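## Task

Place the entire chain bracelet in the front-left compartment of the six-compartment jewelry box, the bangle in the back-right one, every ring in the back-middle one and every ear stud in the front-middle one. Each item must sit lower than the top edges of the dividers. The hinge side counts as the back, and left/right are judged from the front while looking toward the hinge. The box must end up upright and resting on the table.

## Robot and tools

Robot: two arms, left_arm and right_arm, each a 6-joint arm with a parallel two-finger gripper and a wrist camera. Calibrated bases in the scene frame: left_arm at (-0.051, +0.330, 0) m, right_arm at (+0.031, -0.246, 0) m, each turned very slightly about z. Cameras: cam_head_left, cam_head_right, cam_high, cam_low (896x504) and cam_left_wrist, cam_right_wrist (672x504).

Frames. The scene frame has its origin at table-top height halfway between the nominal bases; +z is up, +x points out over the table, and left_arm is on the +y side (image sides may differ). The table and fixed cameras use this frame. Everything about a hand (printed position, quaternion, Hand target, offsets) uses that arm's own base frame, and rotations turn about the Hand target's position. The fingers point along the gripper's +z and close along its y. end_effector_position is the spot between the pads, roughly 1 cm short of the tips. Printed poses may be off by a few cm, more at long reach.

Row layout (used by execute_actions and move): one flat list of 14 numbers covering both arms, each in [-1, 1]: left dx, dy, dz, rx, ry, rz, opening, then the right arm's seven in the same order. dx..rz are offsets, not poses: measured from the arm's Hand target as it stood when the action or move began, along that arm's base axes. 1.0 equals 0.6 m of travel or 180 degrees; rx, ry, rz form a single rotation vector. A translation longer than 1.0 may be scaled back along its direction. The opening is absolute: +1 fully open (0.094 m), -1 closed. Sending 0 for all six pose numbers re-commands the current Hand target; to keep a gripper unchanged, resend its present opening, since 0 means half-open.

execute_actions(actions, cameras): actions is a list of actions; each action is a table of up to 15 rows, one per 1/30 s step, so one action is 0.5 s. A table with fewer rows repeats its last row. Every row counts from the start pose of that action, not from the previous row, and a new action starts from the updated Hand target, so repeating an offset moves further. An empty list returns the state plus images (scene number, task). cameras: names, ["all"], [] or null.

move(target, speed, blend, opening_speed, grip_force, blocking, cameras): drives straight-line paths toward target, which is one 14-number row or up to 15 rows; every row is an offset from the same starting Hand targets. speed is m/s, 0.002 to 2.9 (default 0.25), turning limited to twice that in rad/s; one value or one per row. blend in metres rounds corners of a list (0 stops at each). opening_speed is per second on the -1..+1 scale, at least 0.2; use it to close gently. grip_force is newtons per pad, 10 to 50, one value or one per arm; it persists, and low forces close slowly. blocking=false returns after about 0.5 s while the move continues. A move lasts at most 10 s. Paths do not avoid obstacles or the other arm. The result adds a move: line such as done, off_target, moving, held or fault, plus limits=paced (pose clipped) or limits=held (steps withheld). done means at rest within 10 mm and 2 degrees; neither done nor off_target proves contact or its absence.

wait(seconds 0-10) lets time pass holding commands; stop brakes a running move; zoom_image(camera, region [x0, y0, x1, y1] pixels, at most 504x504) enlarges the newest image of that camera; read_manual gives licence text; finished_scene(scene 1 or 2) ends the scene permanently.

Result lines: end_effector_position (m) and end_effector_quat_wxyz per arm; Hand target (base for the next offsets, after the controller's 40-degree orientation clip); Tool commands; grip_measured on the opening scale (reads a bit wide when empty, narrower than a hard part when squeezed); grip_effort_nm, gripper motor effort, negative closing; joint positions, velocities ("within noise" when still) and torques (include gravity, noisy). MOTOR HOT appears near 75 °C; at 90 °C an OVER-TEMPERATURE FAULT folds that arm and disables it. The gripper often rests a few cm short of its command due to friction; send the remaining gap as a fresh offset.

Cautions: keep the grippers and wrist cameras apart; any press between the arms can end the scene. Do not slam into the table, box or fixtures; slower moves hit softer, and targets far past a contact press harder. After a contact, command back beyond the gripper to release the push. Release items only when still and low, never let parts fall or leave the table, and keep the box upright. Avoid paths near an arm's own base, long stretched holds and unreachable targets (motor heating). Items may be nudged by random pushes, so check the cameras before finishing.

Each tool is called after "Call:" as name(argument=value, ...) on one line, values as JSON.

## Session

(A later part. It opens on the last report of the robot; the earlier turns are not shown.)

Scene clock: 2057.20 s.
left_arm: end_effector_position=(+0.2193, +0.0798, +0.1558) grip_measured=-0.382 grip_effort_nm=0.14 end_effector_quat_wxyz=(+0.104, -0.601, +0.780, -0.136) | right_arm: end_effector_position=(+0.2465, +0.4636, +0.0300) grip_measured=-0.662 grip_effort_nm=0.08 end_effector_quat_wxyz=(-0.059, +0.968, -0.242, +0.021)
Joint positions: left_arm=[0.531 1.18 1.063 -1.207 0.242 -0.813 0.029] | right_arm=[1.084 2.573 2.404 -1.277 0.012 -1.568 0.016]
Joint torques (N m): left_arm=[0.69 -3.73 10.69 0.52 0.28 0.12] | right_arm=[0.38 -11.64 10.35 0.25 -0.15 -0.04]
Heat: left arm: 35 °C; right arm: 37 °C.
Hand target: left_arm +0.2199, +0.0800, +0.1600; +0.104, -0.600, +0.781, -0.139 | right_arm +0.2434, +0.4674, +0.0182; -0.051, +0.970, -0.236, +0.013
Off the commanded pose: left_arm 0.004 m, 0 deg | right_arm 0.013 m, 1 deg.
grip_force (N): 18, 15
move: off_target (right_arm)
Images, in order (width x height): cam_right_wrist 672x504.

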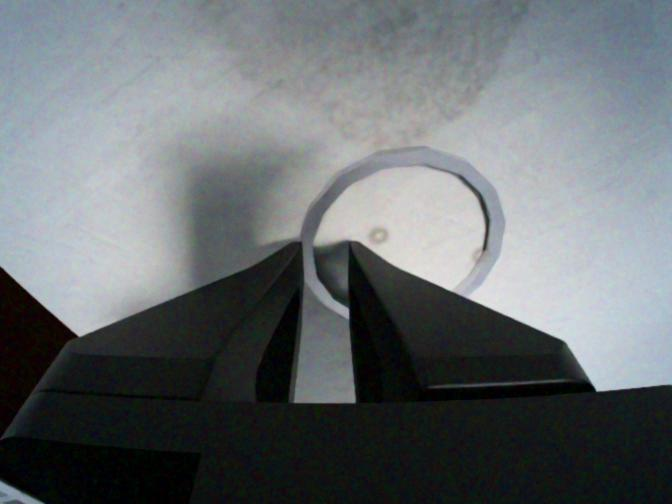

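Call:
move(target=[[0, 0, 0, 0, 0, 0, -0.38, -0.0307, -0.054, 0.0700, 0, 0, 0, -0.66],[0, 0, 0, 0, 0, 0, -0.38, -0.0045, -0.0053, -0.0117, 0, 0, 0, -0.66]], speed=[0.15, 0.07], blend=[0.0, 0.0], cameras=["cam_right_wrist"])

Scene clock: 2094.00 s.
left_arm: end_effector_position=(+0.2193, +0.0798, +0.1558) grip_measured=-0.382 grip_effort_nm=0.14 end_effector_quat_wxyz=(+0.104, -0.601, +0.780, -0.136) | right_arm: end_effector_position=(+0.2431, +0.4576, +0.0242) grip_measured=-0.662 grip_effort_nm=0.07 end_effector_quat_wxyz=(-0.055, +0.968, -0.242, +0.019)
Joint positions: left_arm=[0.531 1.18 1.063 -1.207 0.242 -0.813 0.029] | right_arm=[1.084 2.537 2.315 -1.233 0.011 -1.568 0.016]
Joint torques (N m): left_arm=[0.59 -3.67 10.65 0.51 0.28 0.11] | right_arm=[0.51 -11.21 10.22 0.36 -0.14 -0.02]
Heat: left arm: 36 °C; right arm: 39 °C.
Hand target: left_arm +0.2199, +0.0800, +0.1600; +0.104, -0.600, +0.781, -0.139 | right_arm +0.2407, +0.4642, +0.0112; -0.051, +0.970, -0.236, +0.013
Off the commanded pose: left_arm 0.004 m, 0 deg | right_arm 0.015 m, 1 deg.
grip_force (N): 18, 15
move: off_target (right_arm)
Images, in order (width x height): cam_right_wrist 672x504.

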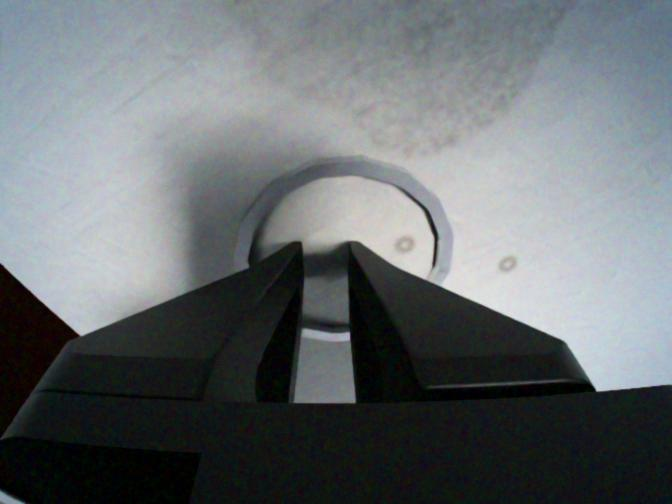

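Call:
move(target=[[0, 0, 0, 0, 0, 0, -0.38, -0.0033, -0.0067, 0.0667, 0, 0, 0, -0.66],[0, 0, 0, 0, 0, 0, -0.38, -0.0312, -0.057, 0.0813, 0, 0, 0, -0.66]], speed=[0.08, 0.12], blend=[0.0, 0.0], cameras=["cam_right_wrist"])

Scene clock: 2123.57 s.
left_arm: end_effector_position=(+0.2193, +0.0798, +0.1558) grip_measured=-0.382 grip_effort_nm=0.14 end_effector_quat_wxyz=(+0.104, -0.601, +0.780, -0.136) | right_arm: end_effector_position=(+0.2265, +0.4262, +0.0439) grip_measured=-0.662 grip_effort_nm=0.07 end_effector_quat_wxyz=(-0.031, +0.970, -0.242, +0.013)
Joint positions: left_arm=[0.531 1.18 1.063 -1.207 0.242 -0.813 0.029] | right_arm=[1.084 2.397 2.142 -1.25 0.011 -1.568 0.016]
Joint torques (N m): left_arm=[0.66 -3.84 10.55 0.51 0.27 0.12] | right_arm=[0.69 -18.3 5.2 0.37 -0.13 -0.01]
Heat: left arm: 36 °C; right arm: 36 °C.
Hand target: left_arm +0.2199, +0.0800, +0.1600; +0.104, -0.600, +0.781, -0.139 | right_arm +0.2220, +0.4300, +0.0599; -0.051, +0.970, -0.236, +0.013
Off the commanded pose: left_arm 0.004 m, 0 deg | right_arm 0.017 m, 2 deg.
grip_force (N): 18, 15
move: off_target (right_arm)
Images, in order (width x height): cam_right_wrist 672x504.

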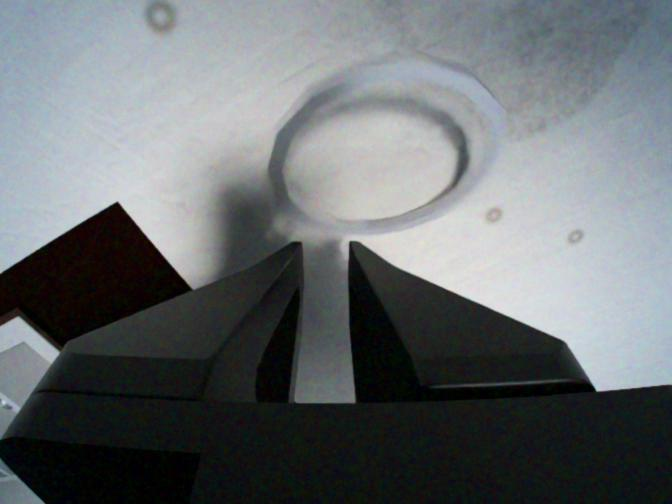

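Call:
wait(seconds=0.5, cameras=["cam_right_wrist", "cam_low"])

Scene clock: 2129.27 s.
left_arm: end_effector_position=(+0.2193, +0.0798, +0.1558) grip_measured=-0.382 grip_effort_nm=0.14 end_effector_quat_wxyz=(+0.104, -0.601, +0.780, -0.136) | right_arm: end_effector_position=(+0.2266, +0.4262, +0.0439) grip_measured=-0.662 grip_effort_nm=0.07 end_effector_quat_wxyz=(-0.031, +0.970, -0.242, +0.013)
Joint positions: left_arm=[0.531 1.18 1.063 -1.207 0.242 -0.813 0.029] | right_arm=[1.084 2.397 2.142 -1.25 0.011 -1.568 0.016]
Joint torques (N m): left_arm=[0.62 -3.73 10.58 0.49 0.29 0.11] | right_arm=[0.66 -18.33 5.23 0.38 -0.13 -0.02]
Heat: left arm: 36 °C; right arm: 37 °C.
Hand target: left_arm +0.2199, +0.0800, +0.1600; +0.104, -0.600, +0.781, -0.139 | right_arm +0.2220, +0.4300, +0.0599; -0.051, +0.970, -0.236, +0.013
Tool commands: left_gripper/opening=-0.38 right_gripper/opening=-0.66
Off the commanded pose: left_arm 0.004 m, 0 deg | right_arm 0.017 m, 2 deg.
grip_force (N): 18, 15
wait: 0.50 s; at rest from the start
Images, in order (width x height): cam_low 896x504, cam_right_wrist 672x504.

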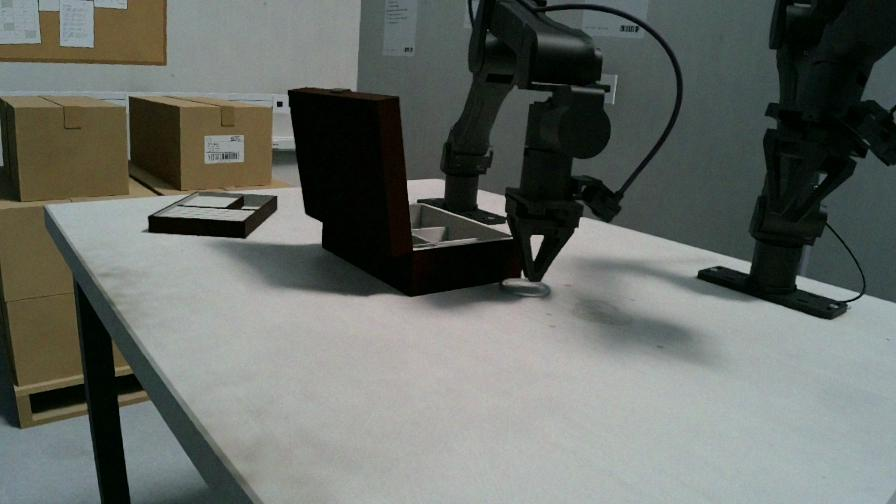

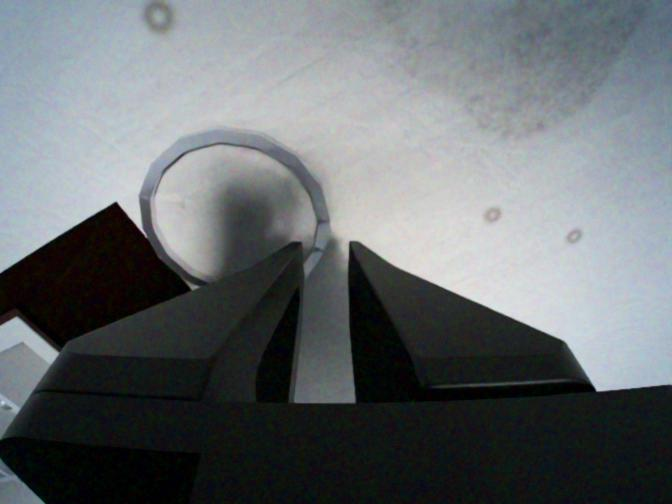

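Call:
zoom_image(camera="cam_right_wrist", region=[130, 110, 340, 300])

Scaled by 2.400 from the camera's 672x504 image, which has a finer 960x720 frame.

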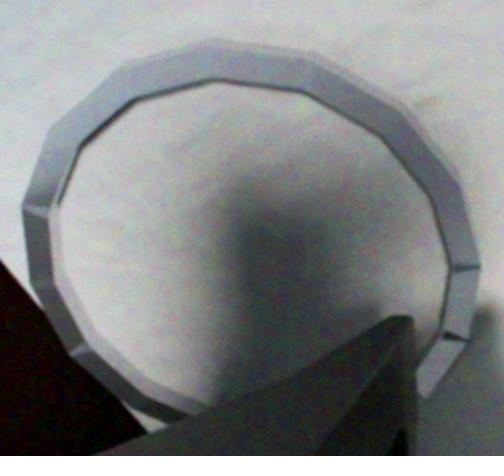

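Call:
move(target=[[0, 0, 0, 0, 0, 0, -0.38, 0, 0, 0.0668, 0, 0, 0, -0.66],[0, 0, 0, 0, 0, 0, -0.38, -0.0687, -0.0483, 0.0418, -0.0089, 0.01535, -0.3479, -0.66]], speed=[0.12, 0.3], blend=[0.01, 0.0], cameras=["cam_right_wrist"])

Scene clock: 2247.87 s.
left_arm: end_effector_position=(+0.2193, +0.0798, +0.1558) grip_measured=-0.382 grip_effort_nm=0.14 end_effector_quat_wxyz=(+0.104, -0.601, +0.780, -0.136) | right_arm: end_effector_position=(+0.1823, +0.3979, +0.0664) grip_measured=-0.662 grip_effort_nm=0.06 end_effector_quat_wxyz=(+0.008, +0.707, -0.707, +0.025)
Joint positions: left_arm=[0.531 1.18 1.063 -1.207 0.242 -0.813 0.029] | right_arm=[1.156 2.29 2.048 -1.362 0.042 -0.414 0.016]
Joint torques (N m): left_arm=[0.61 -3.77 10.55 0.48 0.26 0.11] | right_arm=[0.7 -18.33 5.07 0.24 0.05 0.07]
Heat: left arm: 36 °C; right arm: 47 °C.
Hand target: left_arm +0.2199, +0.0800, +0.1600; +0.104, -0.600, +0.781, -0.139 | right_arm +0.1807, +0.4011, +0.0850; -0.019, +0.707, -0.707, +0.018
Off the commanded pose: left_arm 0.004 m, 0 deg | right_arm 0.019 m, 3 deg.
grip_force (N): 18, 15
move: off_target (right_arm)
Images, in order (width x height): cam_right_wrist 672x504.

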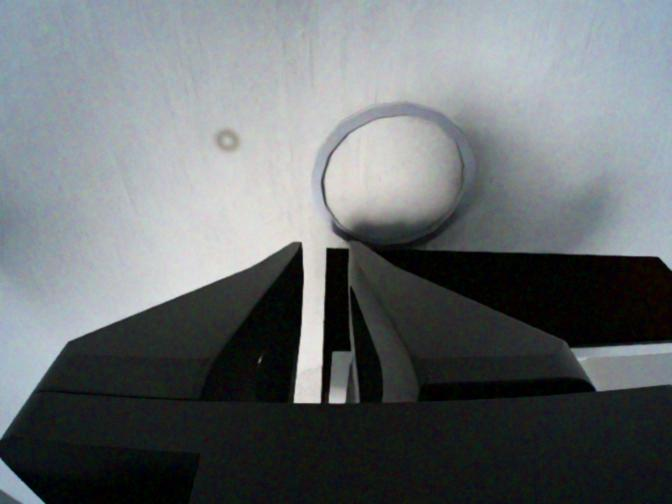

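Call:
move(target=[0, 0, 0, 0, 0, 0, -0.38, -0.0055, 0.0165, -0.1, 0, 0, 0, -0.66], speed=0.08, cameras=["cam_right_wrist"])

Scene clock: 2268.70 s.
left_arm: end_effector_position=(+0.2193, +0.0798, +0.1558) grip_measured=-0.382 grip_effort_nm=0.14 end_effector_quat_wxyz=(+0.104, -0.601, +0.780, -0.136) | right_arm: end_effector_position=(+0.1805, +0.4108, +0.0302) grip_measured=-0.662 grip_effort_nm=0.07 end_effector_quat_wxyz=(-0.018, +0.706, -0.707, +0.015)
Joint positions: left_arm=[0.531 1.18 1.063 -1.207 0.242 -0.813 0.029] | right_arm=[1.172 2.289 1.902 -1.162 0.042 -0.398 0.016]
Joint torques (N m): left_arm=[0.62 -3.77 10.66 0.53 0.28 0.12] | right_arm=[0.72 -13.05 5.15 0.34 0.05 0.11]
Heat: left arm: 36 °C; right arm: 48 °C.
Hand target: left_arm +0.2199, +0.0800, +0.1600; +0.104, -0.600, +0.781, -0.139 | right_arm +0.1775, +0.4109, +0.0250; -0.018, +0.707, -0.707, +0.018
Off the commanded pose: left_arm 0.004 m, 0 deg | right_arm 0.006 m, 0 deg.
grip_force (N): 18, 15
move: done
Images, in order (width x height): cam_right_wrist 672x504.

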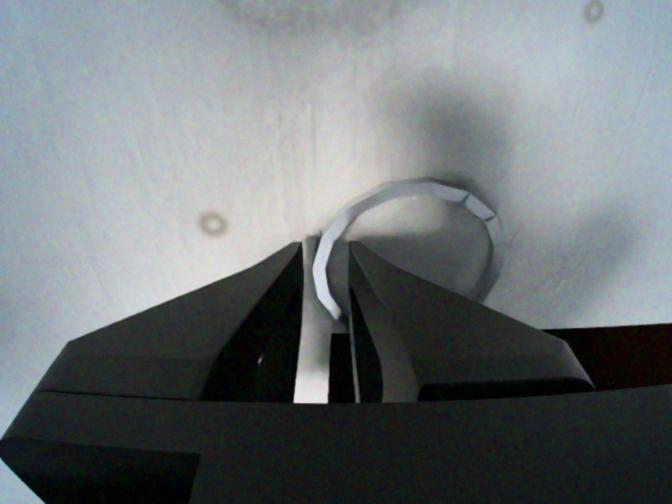

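Call:
zoom_image(camera="cam_right_wrist", region=[280, 160, 530, 350])

Call:
wait(seconds=0.2, cameras=["cam_right_wrist", "cam_low", "cam_left_wrist"])

Scaled by 2.016 from the camera's 672x504 image, which has a finer 960x720 frame.

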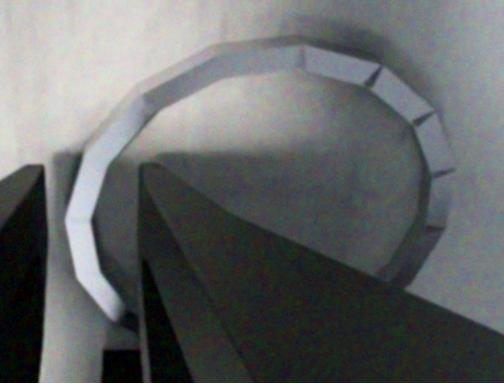

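Scene clock: 2277.60 s.
left_arm: end_effector_position=(+0.2193, +0.0798, +0.1558) grip_measured=-0.382 grip_effort_nm=0.14 end_effector_quat_wxyz=(+0.104, -0.601, +0.780, -0.136) | right_arm: end_effector_position=(+0.1806, +0.4108, +0.0302) grip_measured=-0.662 grip_effort_nm=0.07 end_effector_quat_wxyz=(-0.019, +0.706, -0.707, +0.015)
Joint positions: left_arm=[0.531 1.18 1.063 -1.207 0.242 -0.813 0.029] | right_arm=[1.172 2.289 1.902 -1.161 0.043 -0.398 0.016]
Joint torques (N m): left_arm=[0.51 -3.79 10.67 0.51 0.26 0.11] | right_arm=[0.69 -13.09 5.15 0.36 0.06 0.09]
Heat: left arm: 36 °C; right arm: 46 °C.
Hand target: left_arm +0.2199, +0.0800, +0.1600; +0.104, -0.600, +0.781, -0.139 | right_arm +0.1775, +0.4109, +0.0250; -0.019, +0.707, -0.707, +0.018
Tool commands: left_gripper/opening=-0.38 right_gripper/opening=-0.66
Off the commanded pose: left_arm 0.004 m, 0 deg | right_arm 0.006 m, 0 deg.
grip_force (N): 18, 15
wait: 0.20 s; at rest from the start
Images, in order (width x height): cam_low 896x504, cam_left_wrist 672x504, cam_right_wrist 672x504.

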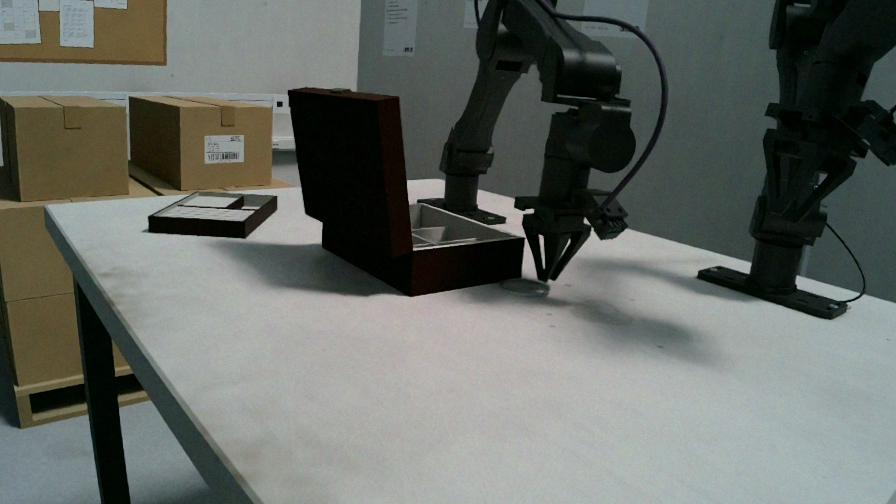

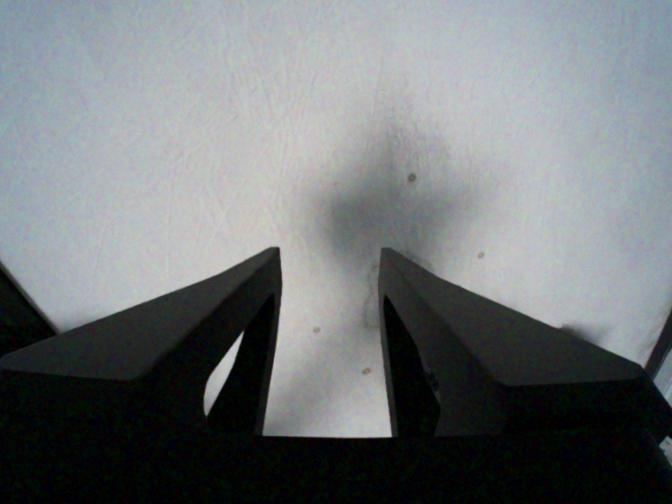

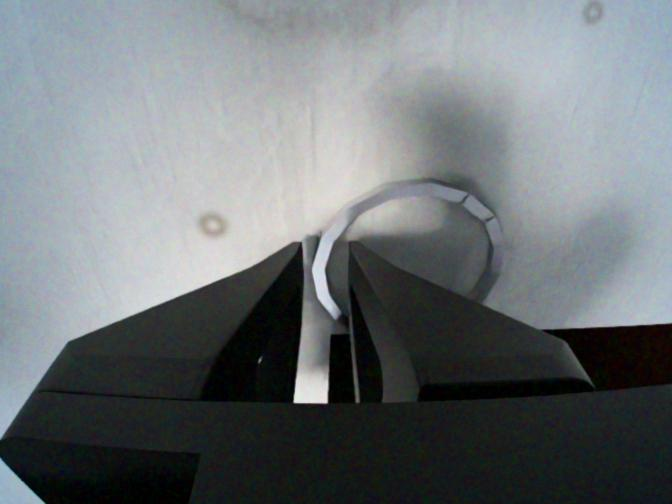

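Call:
move(target=[[0, 0, 0, 0, 0, 0, -0.38, -0.003, -0.02, 0.04, 0, 0, 0, -0.66],[0, 0, 0, 0, 0, 0, -0.38, -0.003, -0.0105, -0.0152, 0, 0, 0, -0.66]], speed=[0.1, 0.06], blend=[0.0, 0.0], cameras=["cam_right_wrist"])

Scene clock: 2298.80 s.
left_arm: end_effector_position=(+0.2193, +0.0798, +0.1558) grip_measured=-0.382 grip_effort_nm=0.14 end_effector_quat_wxyz=(+0.104, -0.601, +0.780, -0.136) | right_arm: end_effector_position=(+0.1760, +0.4001, +0.0197) grip_measured=-0.662 grip_effort_nm=0.07 end_effector_quat_wxyz=(-0.005, +0.707, -0.707, +0.021)
Joint positions: left_arm=[0.531 1.18 1.063 -1.207 0.242 -0.813 0.029] | right_arm=[1.172 2.277 1.84 -1.14 0.043 -0.398 0.016]
Joint torques (N m): left_arm=[0.68 -3.81 10.65 0.5 0.3 0.12] | right_arm=[0.57 -13.55 4.33 0.59 0.06 0.09]
Heat: left arm: 36 °C; right arm: 44 °C.
Hand target: left_arm +0.2199, +0.0800, +0.1600; +0.104, -0.600, +0.781, -0.139 | right_arm +0.1757, +0.4045, +0.0158; -0.018, +0.707, -0.707, +0.018
Off the commanded pose: left_arm 0.004 m, 0 deg | right_arm 0.006 m, 2 deg.
grip_force (N): 18, 15
move: done
Images, in order (width x height): cam_right_wrist 672x504.

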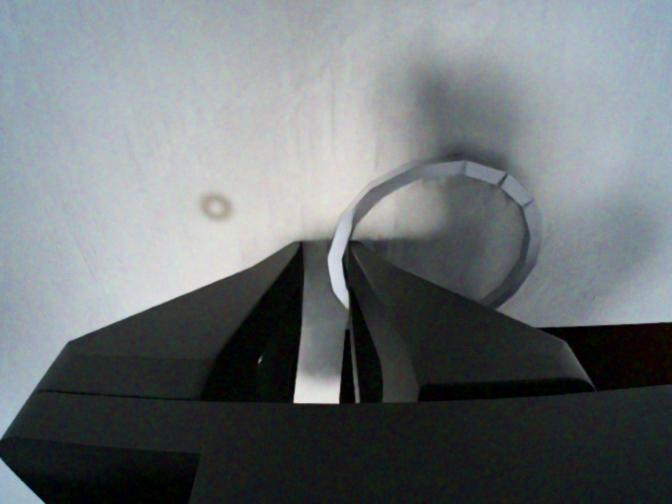

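Call:
move(target=[0, 0, 0, 0, 0, 0, -0.38, 0, 0, 0.003, 0, 0, 0, -0.93], speed=0.05, opening_speed=0.3, grip_force=[18, 20], cameras=["cam_right_wrist"])

Scene clock: 2306.00 s.
left_arm: end_effector_position=(+0.2193, +0.0798, +0.1558) grip_measured=-0.382 grip_effort_nm=0.14 end_effector_quat_wxyz=(+0.104, -0.601, +0.780, -0.136) | right_arm: end_effector_position=(+0.1761, +0.4007, +0.0196) grip_measured=-0.877 grip_effort_nm=-0.46 end_effector_quat_wxyz=(-0.006, +0.707, -0.707, +0.020)
Joint positions: left_arm=[0.531 1.18 1.063 -1.207 0.242 -0.813 0.029] | right_arm=[1.172 2.277 1.84 -1.137 0.042 -0.398 0.006]
Joint torques (N m): left_arm=[0.61 -3.82 10.58 0.51 0.27 0.09] | right_arm=[0.57 -13.72 4.7 0.52 0.06 0.08]
Heat: left arm: 37 °C; right arm: 44 °C.
Hand target: left_arm +0.2199, +0.0800, +0.1600; +0.104, -0.600, +0.781, -0.139 | right_arm +0.1756, +0.4046, +0.0176; -0.018, +0.707, -0.707, +0.018
Off the commanded pose: left_arm 0.004 m, 0 deg | right_arm 0.004 m, 1 deg.
grip_force (N): 18, 20
move: done
Images, in order (width x height): cam_right_wrist 672x504.

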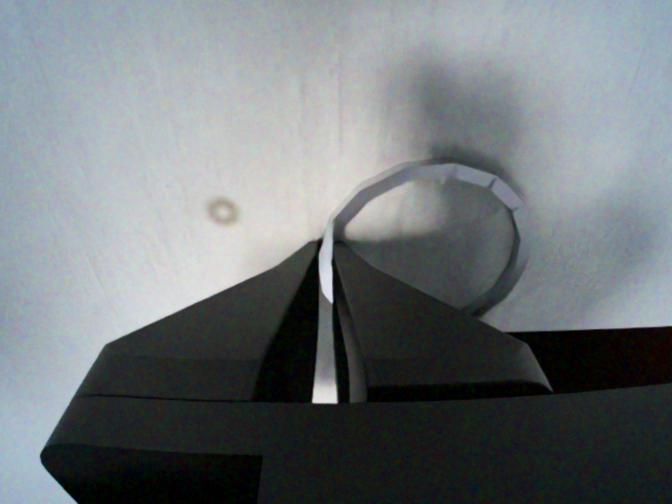

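Call:
move(target=[0, 0, 0, 0, 0, 0, -0.38, 0, 0.004, 0.18, 0, 0, 0, -0.96], speed=0.1, grip_force=[18, 22], cameras=["cam_right_wrist", "cam_low"])

Scene clock: 2315.70 s.
left_arm: end_effector_position=(+0.2193, +0.0798, +0.1558) grip_measured=-0.382 grip_effort_nm=0.14 end_effector_quat_wxyz=(+0.104, -0.601, +0.780, -0.136) | right_arm: end_effector_position=(+0.1771, +0.4030, +0.1190) grip_measured=-0.882 grip_effort_nm=-0.53 end_effector_quat_wxyz=(-0.011, +0.706, -0.707, +0.018)
Joint positions: left_arm=[0.531 1.18 1.063 -1.207 0.242 -0.813 0.029] | right_arm=[1.172 2.277 2.237 -1.523 0.042 -0.398 0.006]
Joint torques (N m): left_arm=[0.68 -3.66 10.63 0.48 0.24 0.11] | right_arm=[0.73 -12.63 10.02 0.01 0.07 0.09]
Heat: left arm: 37 °C; right arm: 44 °C.
Hand target: left_arm +0.2199, +0.0800, +0.1600; +0.104, -0.600, +0.781, -0.139 | right_arm +0.1756, +0.4069, +0.1256; -0.018, +0.707, -0.707, +0.018
Off the commanded pose: left_arm 0.004 m, 0 deg | right_arm 0.008 m, 1 deg.
grip_force (N): 18, 22
move: done
Images, in order (width x height): cam_low 896x504, cam_right_wrist 672x504.

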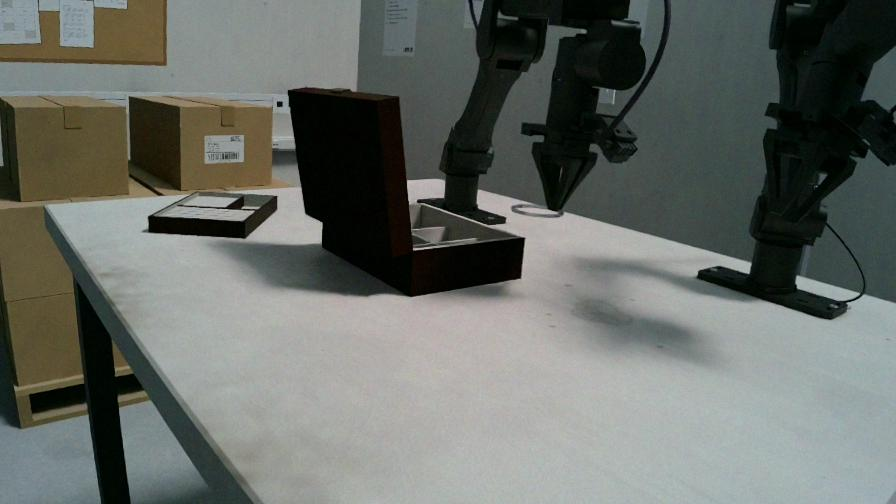

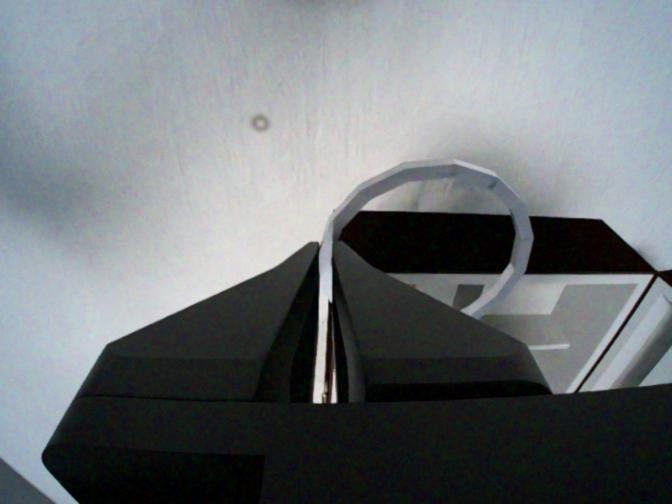

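Call:
move(target=[0, 0, 0, 0, 0, 0, -0.38, 0.154, -0.3882, -0.0177, 0, 0.0389, 0, -0.96], speed=0.2, cameras=["cam_right_wrist", "cam_low", "cam_head_left"])

Scene clock: 2343.23 s.
left_arm: end_effector_position=(+0.2193, +0.0798, +0.1558) grip_measured=-0.382 grip_effort_nm=0.14 end_effector_quat_wxyz=(+0.104, -0.601, +0.780, -0.136) | right_arm: end_effector_position=(+0.2705, +0.1726, +0.1061) grip_measured=-0.882 grip_effort_nm=-0.53 end_effector_quat_wxyz=(+0.045, +0.702, -0.710, -0.023)
Joint positions: left_arm=[0.531 1.18 1.063 -1.207 0.242 -0.813 0.029] | right_arm=[0.551 1.855 1.548 -1.363 -0.025 -1.011 0.006]
Joint torques (N m): left_arm=[0.73 -3.78 10.59 0.51 0.26 0.11] | right_arm=[0.12 -13.3 4.97 0.1 -0.18 -0.05]
Heat: left arm: 37 °C; right arm: 44 °C.
Hand target: left_arm +0.2199, +0.0800, +0.1600; +0.104, -0.600, +0.781, -0.139 | right_arm +0.2680, +0.1741, +0.1149; +0.025, +0.707, -0.707, -0.025
Off the commanded pose: left_arm 0.004 m, 0 deg | right_arm 0.009 m, 2 deg.
grip_force (N): 18, 22
move: done
Images, in order (width x height): cam_head_left 896x504, cam_low 896x504, cam_right_wrist 672x504.

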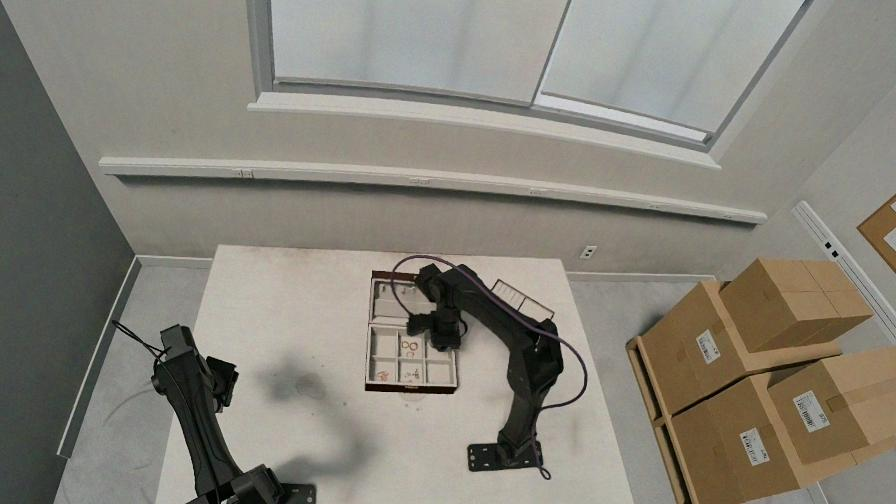

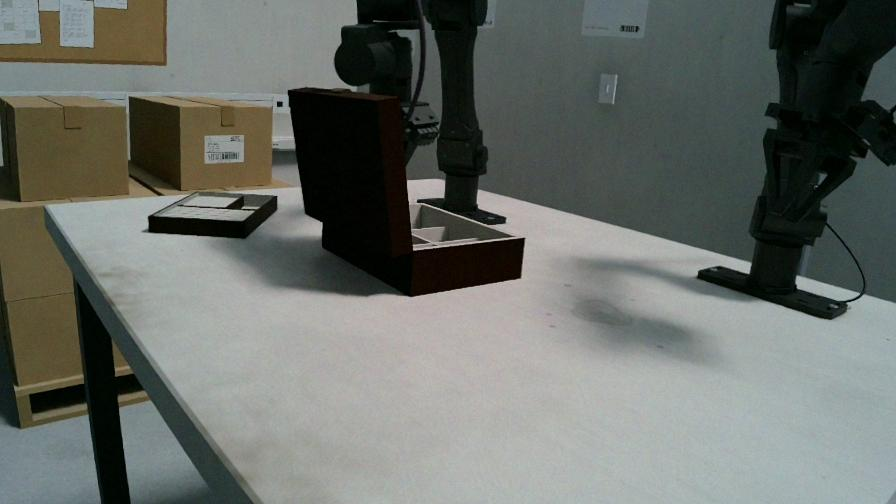

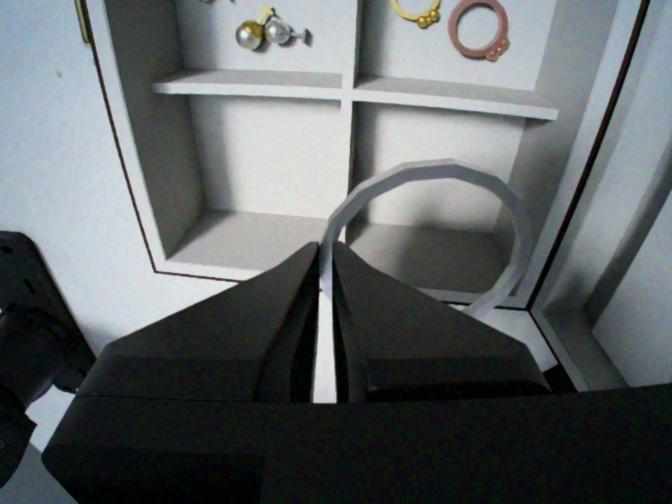

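Call:
zoom_image(camera="cam_right_wrist", region=[320, 60, 620, 340])

Scaled by 1.680 from the camera's 672x504 image, which has a finer 960x720 frame.

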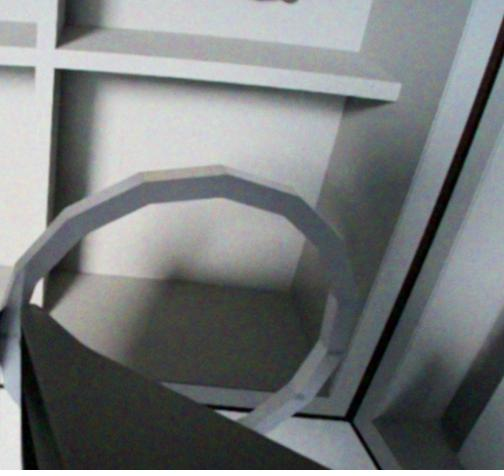

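Call:
move(target=[0, 0, 0, 0, 0, 0, -0.38, 0.0108, 0.0, -0.0667, 0, 0, 0, -0.96], speed=0.08, cameras=["cam_right_wrist", "cam_low"])

Scene clock: 2398.77 s.
left_arm: end_effector_position=(+0.2193, +0.0798, +0.1558) grip_measured=-0.382 grip_effort_nm=0.14 end_effector_quat_wxyz=(+0.104, -0.601, +0.780, -0.136) | right_arm: end_effector_position=(+0.2741, +0.1748, +0.0779) grip_measured=-0.882 grip_effort_nm=-0.53 end_effector_quat_wxyz=(+0.030, +0.707, -0.707, -0.020)
Joint positions: left_arm=[0.531 1.18 1.063 -1.207 0.242 -0.813 0.029] | right_arm=[0.551 1.854 1.437 -1.222 -0.025 -1.021 0.006]
Joint torques (N m): left_arm=[0.5 -3.73 10.67 0.49 0.28 0.12] | right_arm=[-0.69 -9.61 4.98 0.21 -0.16 -0.05]
Heat: left arm: 37 °C; right arm: 48 °C.
Hand target: left_arm +0.2199, +0.0800, +0.1600; +0.104, -0.600, +0.781, -0.139 | right_arm +0.2745, +0.1741, +0.0749; +0.025, +0.707, -0.707, -0.025
Off the commanded pose: left_arm 0.004 m, 0 deg | right_arm 0.003 m, 1 deg.
grip_force (N): 18, 22
move: done
Images, in order (width x height): cam_low 896x504, cam_right_wrist 672x504.

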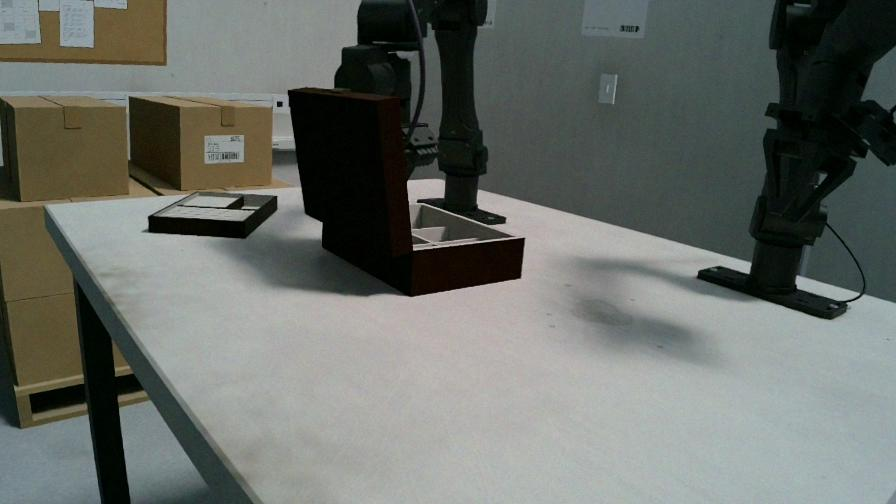

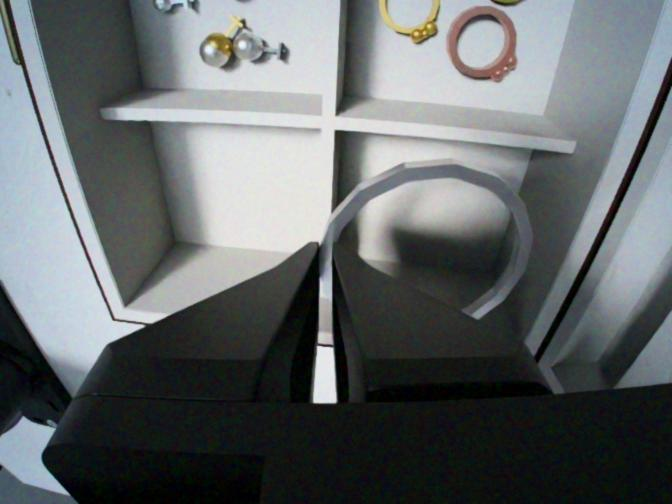

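Call:
zoom_image(camera="cam_right_wrist", region=[300, 70, 600, 370])

Scaled by 1.680 from the camera's 672x504 image, which has a finer 960x720 frame.

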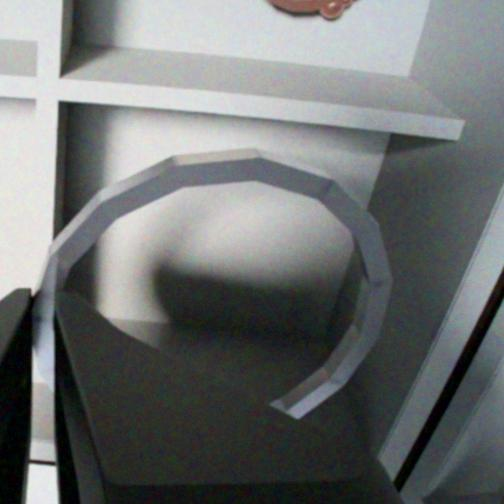

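Call:
move(target=[0, 0, 0, 0, 0, 0, -0.38, 0.0107, -0.0075, -0.03, 0, 0, 0, -0.96], speed=0.06, cameras=["cam_right_wrist"])

Call:
zoom_image(camera="cam_right_wrist", region=[300, 70, 600, 370])

Scene clock: 2477.83 s.
left_arm: end_effector_position=(+0.2193, +0.0798, +0.1558) grip_measured=-0.382 grip_effort_nm=0.14 end_effector_quat_wxyz=(+0.104, -0.601, +0.780, -0.136) | right_arm: end_effector_position=(+0.2804, +0.1719, +0.0680) grip_measured=-0.882 grip_effort_nm=-0.53 end_effector_quat_wxyz=(+0.018, +0.708, -0.706, -0.018)
Joint positions: left_arm=[0.531 1.18 1.063 -1.207 0.242 -0.813 0.029] | right_arm=[0.533 1.854 1.398 -1.16 -0.026 -1.042 0.006]
Joint torques (N m): left_arm=[0.66 -3.73 10.65 0.5 0.24 0.11] | right_arm=[-1.05 -7.32 5.04 0.28 -0.16 -0.05]
Heat: left arm: 37 °C; right arm: 41 °C.
Hand target: left_arm +0.2199, +0.0800, +0.1600; +0.104, -0.600, +0.781, -0.139 | right_arm +0.2810, +0.1696, +0.0569; +0.025, +0.707, -0.707, -0.025
Off the commanded pose: left_arm 0.004 m, 0 deg | right_arm 0.011 m, 1 deg.
grip_force (N): 18, 22
move: off_target (right_arm)
Images, in order (width x height): cam_right_wrist 672x504.

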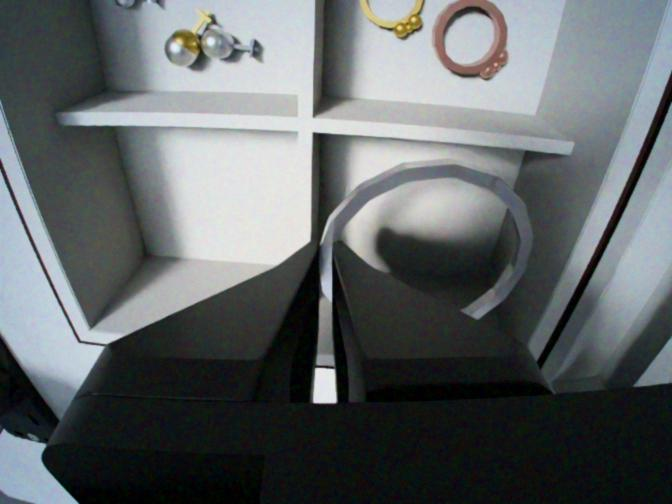

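Scaled by 1.680 from the camera's 672x504 image, which has a finer 960x720 frame.

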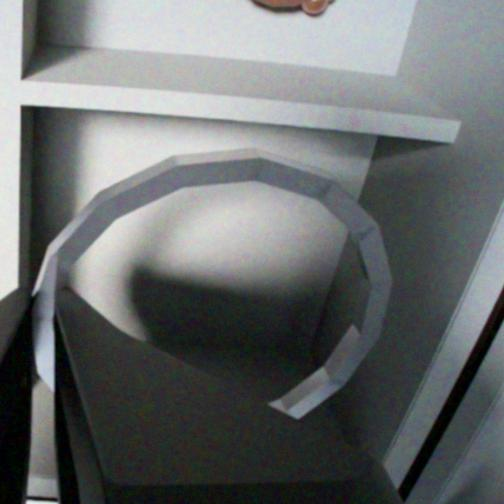

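Call:
move(target=[0, 0, 0, 0, 0, 0, -0.38, 0.0078, -0.005, -0.03, 0, 0, 0, -0.96], speed=0.06, cameras=["cam_right_wrist"])

Call:
zoom_image(camera="cam_right_wrist", region=[280, 70, 600, 390])

Scene clock: 2509.03 s.
left_arm: end_effector_position=(+0.2193, +0.0798, +0.1558) grip_measured=-0.382 grip_effort_nm=0.14 end_effector_quat_wxyz=(+0.104, -0.601, +0.780, -0.136) | right_arm: end_effector_position=(+0.2855, +0.1688, +0.0508) grip_measured=-0.882 grip_effort_nm=-0.53 end_effector_quat_wxyz=(+0.018, +0.708, -0.706, -0.018)
Joint positions: left_arm=[0.531 1.18 1.063 -1.207 0.242 -0.813 0.029] | right_arm=[0.517 1.88 1.362 -1.097 -0.026 -1.057 0.006]
Joint torques (N m): left_arm=[0.64 -3.74 10.63 0.51 0.26 0.11] | right_arm=[-0.88 -7.3 5.04 0.3 -0.15 -0.05]
Heat: left arm: 37 °C; right arm: 39 °C.
Hand target: left_arm +0.2199, +0.0800, +0.1600; +0.104, -0.600, +0.781, -0.139 | right_arm +0.2857, +0.1667, +0.0390; +0.025, +0.707, -0.707, -0.025
Off the commanded pose: left_arm 0.004 m, 0 deg | right_arm 0.012 m, 1 deg.
grip_force (N): 18, 22
move: off_target (right_arm)
Images, in order (width x height): cam_right_wrist 672x504.

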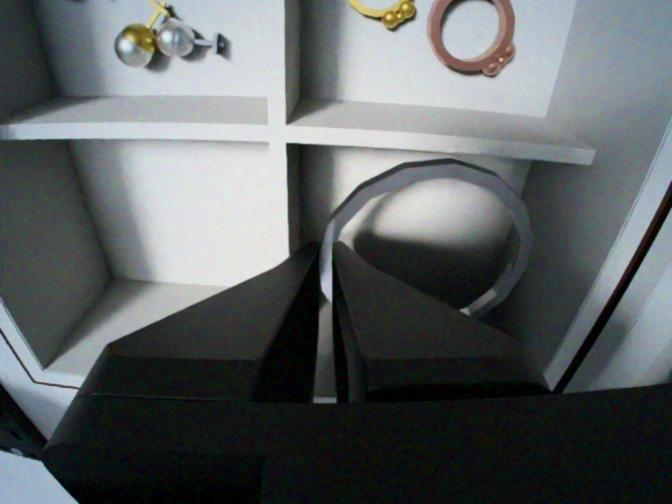

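Scaled by 1.575 from the camera's 672x504 image, which has a finer 960x720 frame.

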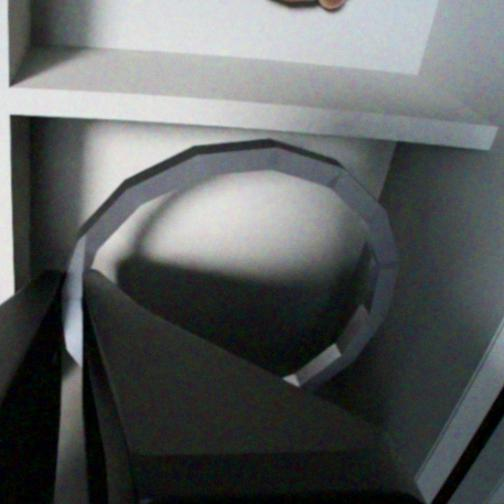

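Call:
move(target=[0, 0, 0, 0, 0, 0, -0.38, -0.0025, -0.0055, -0.0242, 0, 0, 0, -0.96], speed=0.05, cameras=["cam_right_wrist"])

Call:
zoom_image(camera="cam_right_wrist", region=[260, 90, 580, 410])

Scene clock: 2534.17 s.
left_arm: end_effector_position=(+0.2193, +0.0798, +0.1558) grip_measured=-0.382 grip_effort_nm=0.14 end_effector_quat_wxyz=(+0.104, -0.601, +0.780, -0.136) | right_arm: end_effector_position=(+0.2841, +0.1665, +0.0362) grip_measured=-0.882 grip_effort_nm=-0.53 end_effector_quat_wxyz=(+0.017, +0.709, -0.705, -0.018)
Joint positions: left_arm=[0.531 1.18 1.063 -1.207 0.242 -0.813 0.029] | right_arm=[0.513 1.888 1.312 -1.039 -0.026 -1.063 0.006]
Joint torques (N m): left_arm=[0.58 -3.81 10.62 0.49 0.28 0.1] | right_arm=[-1.05 -7.2 4.94 0.3 -0.13 -0.05]
Heat: left arm: 37 °C; right arm: 37 °C.
Hand target: left_arm +0.2199, +0.0800, +0.1600; +0.104, -0.600, +0.781, -0.139 | right_arm +0.2842, +0.1633, +0.0245; +0.025, +0.707, -0.707, -0.025
Off the commanded pose: left_arm 0.004 m, 0 deg | right_arm 0.012 m, 1 deg.
grip_force (N): 18, 22
move: off_target (right_arm)
Images, in order (width x height): cam_right_wrist 672x504.

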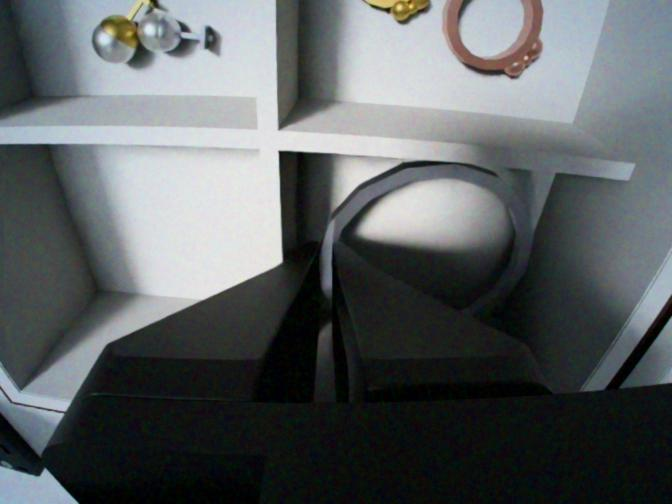

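Scaled by 1.575 from the camera's 672x504 image, which has a finer 960x720 frame.

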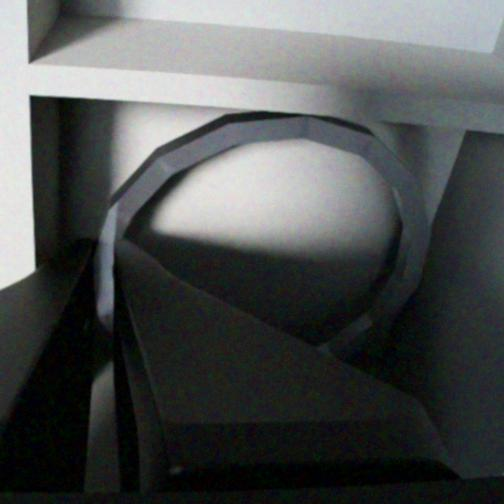

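Call:
move(target=[0, 0, 0, 0, 0, 0, -0.38, 0, 0, 0, 0, 0, 0, -0.79], speed=0.05, opening_speed=0.25, cameras=["cam_right_wrist"])

Call:
zoom_image(camera="cam_right_wrist", region=[260, 90, 580, 410])

Scene clock: 2549.20 s.
left_arm: end_effector_position=(+0.2193, +0.0798, +0.1558) grip_measured=-0.382 grip_effort_nm=0.14 end_effector_quat_wxyz=(+0.104, -0.601, +0.780, -0.136) | right_arm: end_effector_position=(+0.2841, +0.1665, +0.0362) grip_measured=-0.792 grip_effort_nm=0.08 end_effector_quat_wxyz=(+0.017, +0.709, -0.705, -0.018)
Joint positions: left_arm=[0.531 1.18 1.063 -1.207 0.242 -0.813 0.029] | right_arm=[0.513 1.888 1.312 -1.039 -0.026 -1.064 0.01]
Joint torques (N m): left_arm=[0.53 -3.7 10.56 0.51 0.28 0.13] | right_arm=[-1.09 -7.23 4.94 0.29 -0.14 -0.05]
Heat: left arm: 37 °C; right arm: 37 °C.
Hand target: left_arm +0.2199, +0.0800, +0.1600; +0.104, -0.600, +0.781, -0.139 | right_arm +0.2842, +0.1633, +0.0245; +0.025, +0.707, -0.707, -0.025
Off the commanded pose: left_arm 0.004 m, 0 deg | right_arm 0.012 m, 1 deg.
grip_force (N): 18, 22
move: off_target (right_arm)
Images, in order (width x height): cam_right_wrist 672x504.

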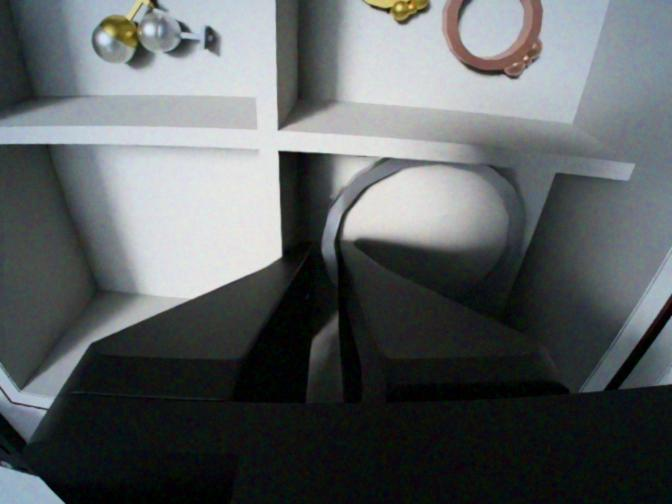

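Scaled by 1.575 from the camera's 672x504 image, which has a finer 960x720 frame.

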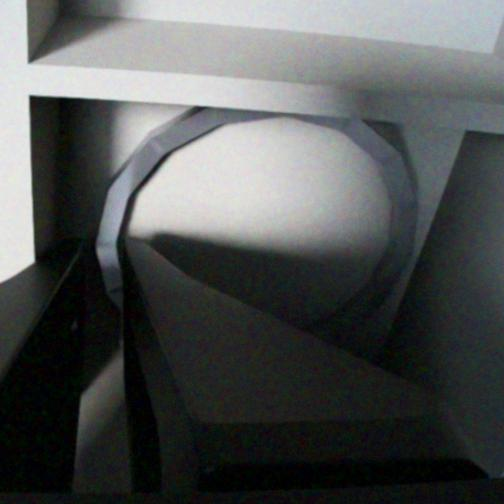

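Call:
move(target=[0, 0, 0, 0, 0, 0, -0.38, 0.0025, 0.003, 0.07, 0, 0, 0, -0.79], speed=0.06, cameras=["cam_right_wrist"])

Scene clock: 2559.33 s.
left_arm: end_effector_position=(+0.2193, +0.0798, +0.1558) grip_measured=-0.382 grip_effort_nm=0.14 end_effector_quat_wxyz=(+0.104, -0.601, +0.780, -0.136) | right_arm: end_effector_position=(+0.2814, +0.1642, +0.0534) grip_measured=-0.792 grip_effort_nm=0.09 end_effector_quat_wxyz=(+0.035, +0.708, -0.705, -0.021)
Joint positions: left_arm=[0.531 1.18 1.063 -1.207 0.242 -0.813 0.029] | right_arm=[0.513 1.888 1.381 -1.143 -0.022 -1.064 0.01]
Joint torques (N m): left_arm=[0.55 -3.73 10.59 0.53 0.26 0.12] | right_arm=[-0.84 -10.67 9.87 -0.32 -0.18 -0.02]
Heat: left arm: 37 °C; right arm: 37 °C.
Hand target: left_arm +0.2199, +0.0800, +0.1600; +0.104, -0.600, +0.781, -0.139 | right_arm +0.2857, +0.1652, +0.0665; +0.025, +0.707, -0.707, -0.025
Off the commanded pose: left_arm 0.004 m, 0 deg | right_arm 0.014 m, 1 deg.
grip_force (N): 18, 22
move: off_target (right_arm)
Images, in order (width x height): cam_right_wrist 672x504.

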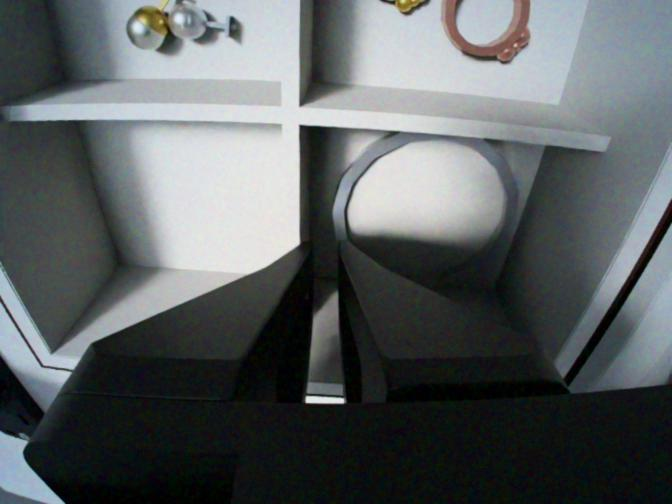

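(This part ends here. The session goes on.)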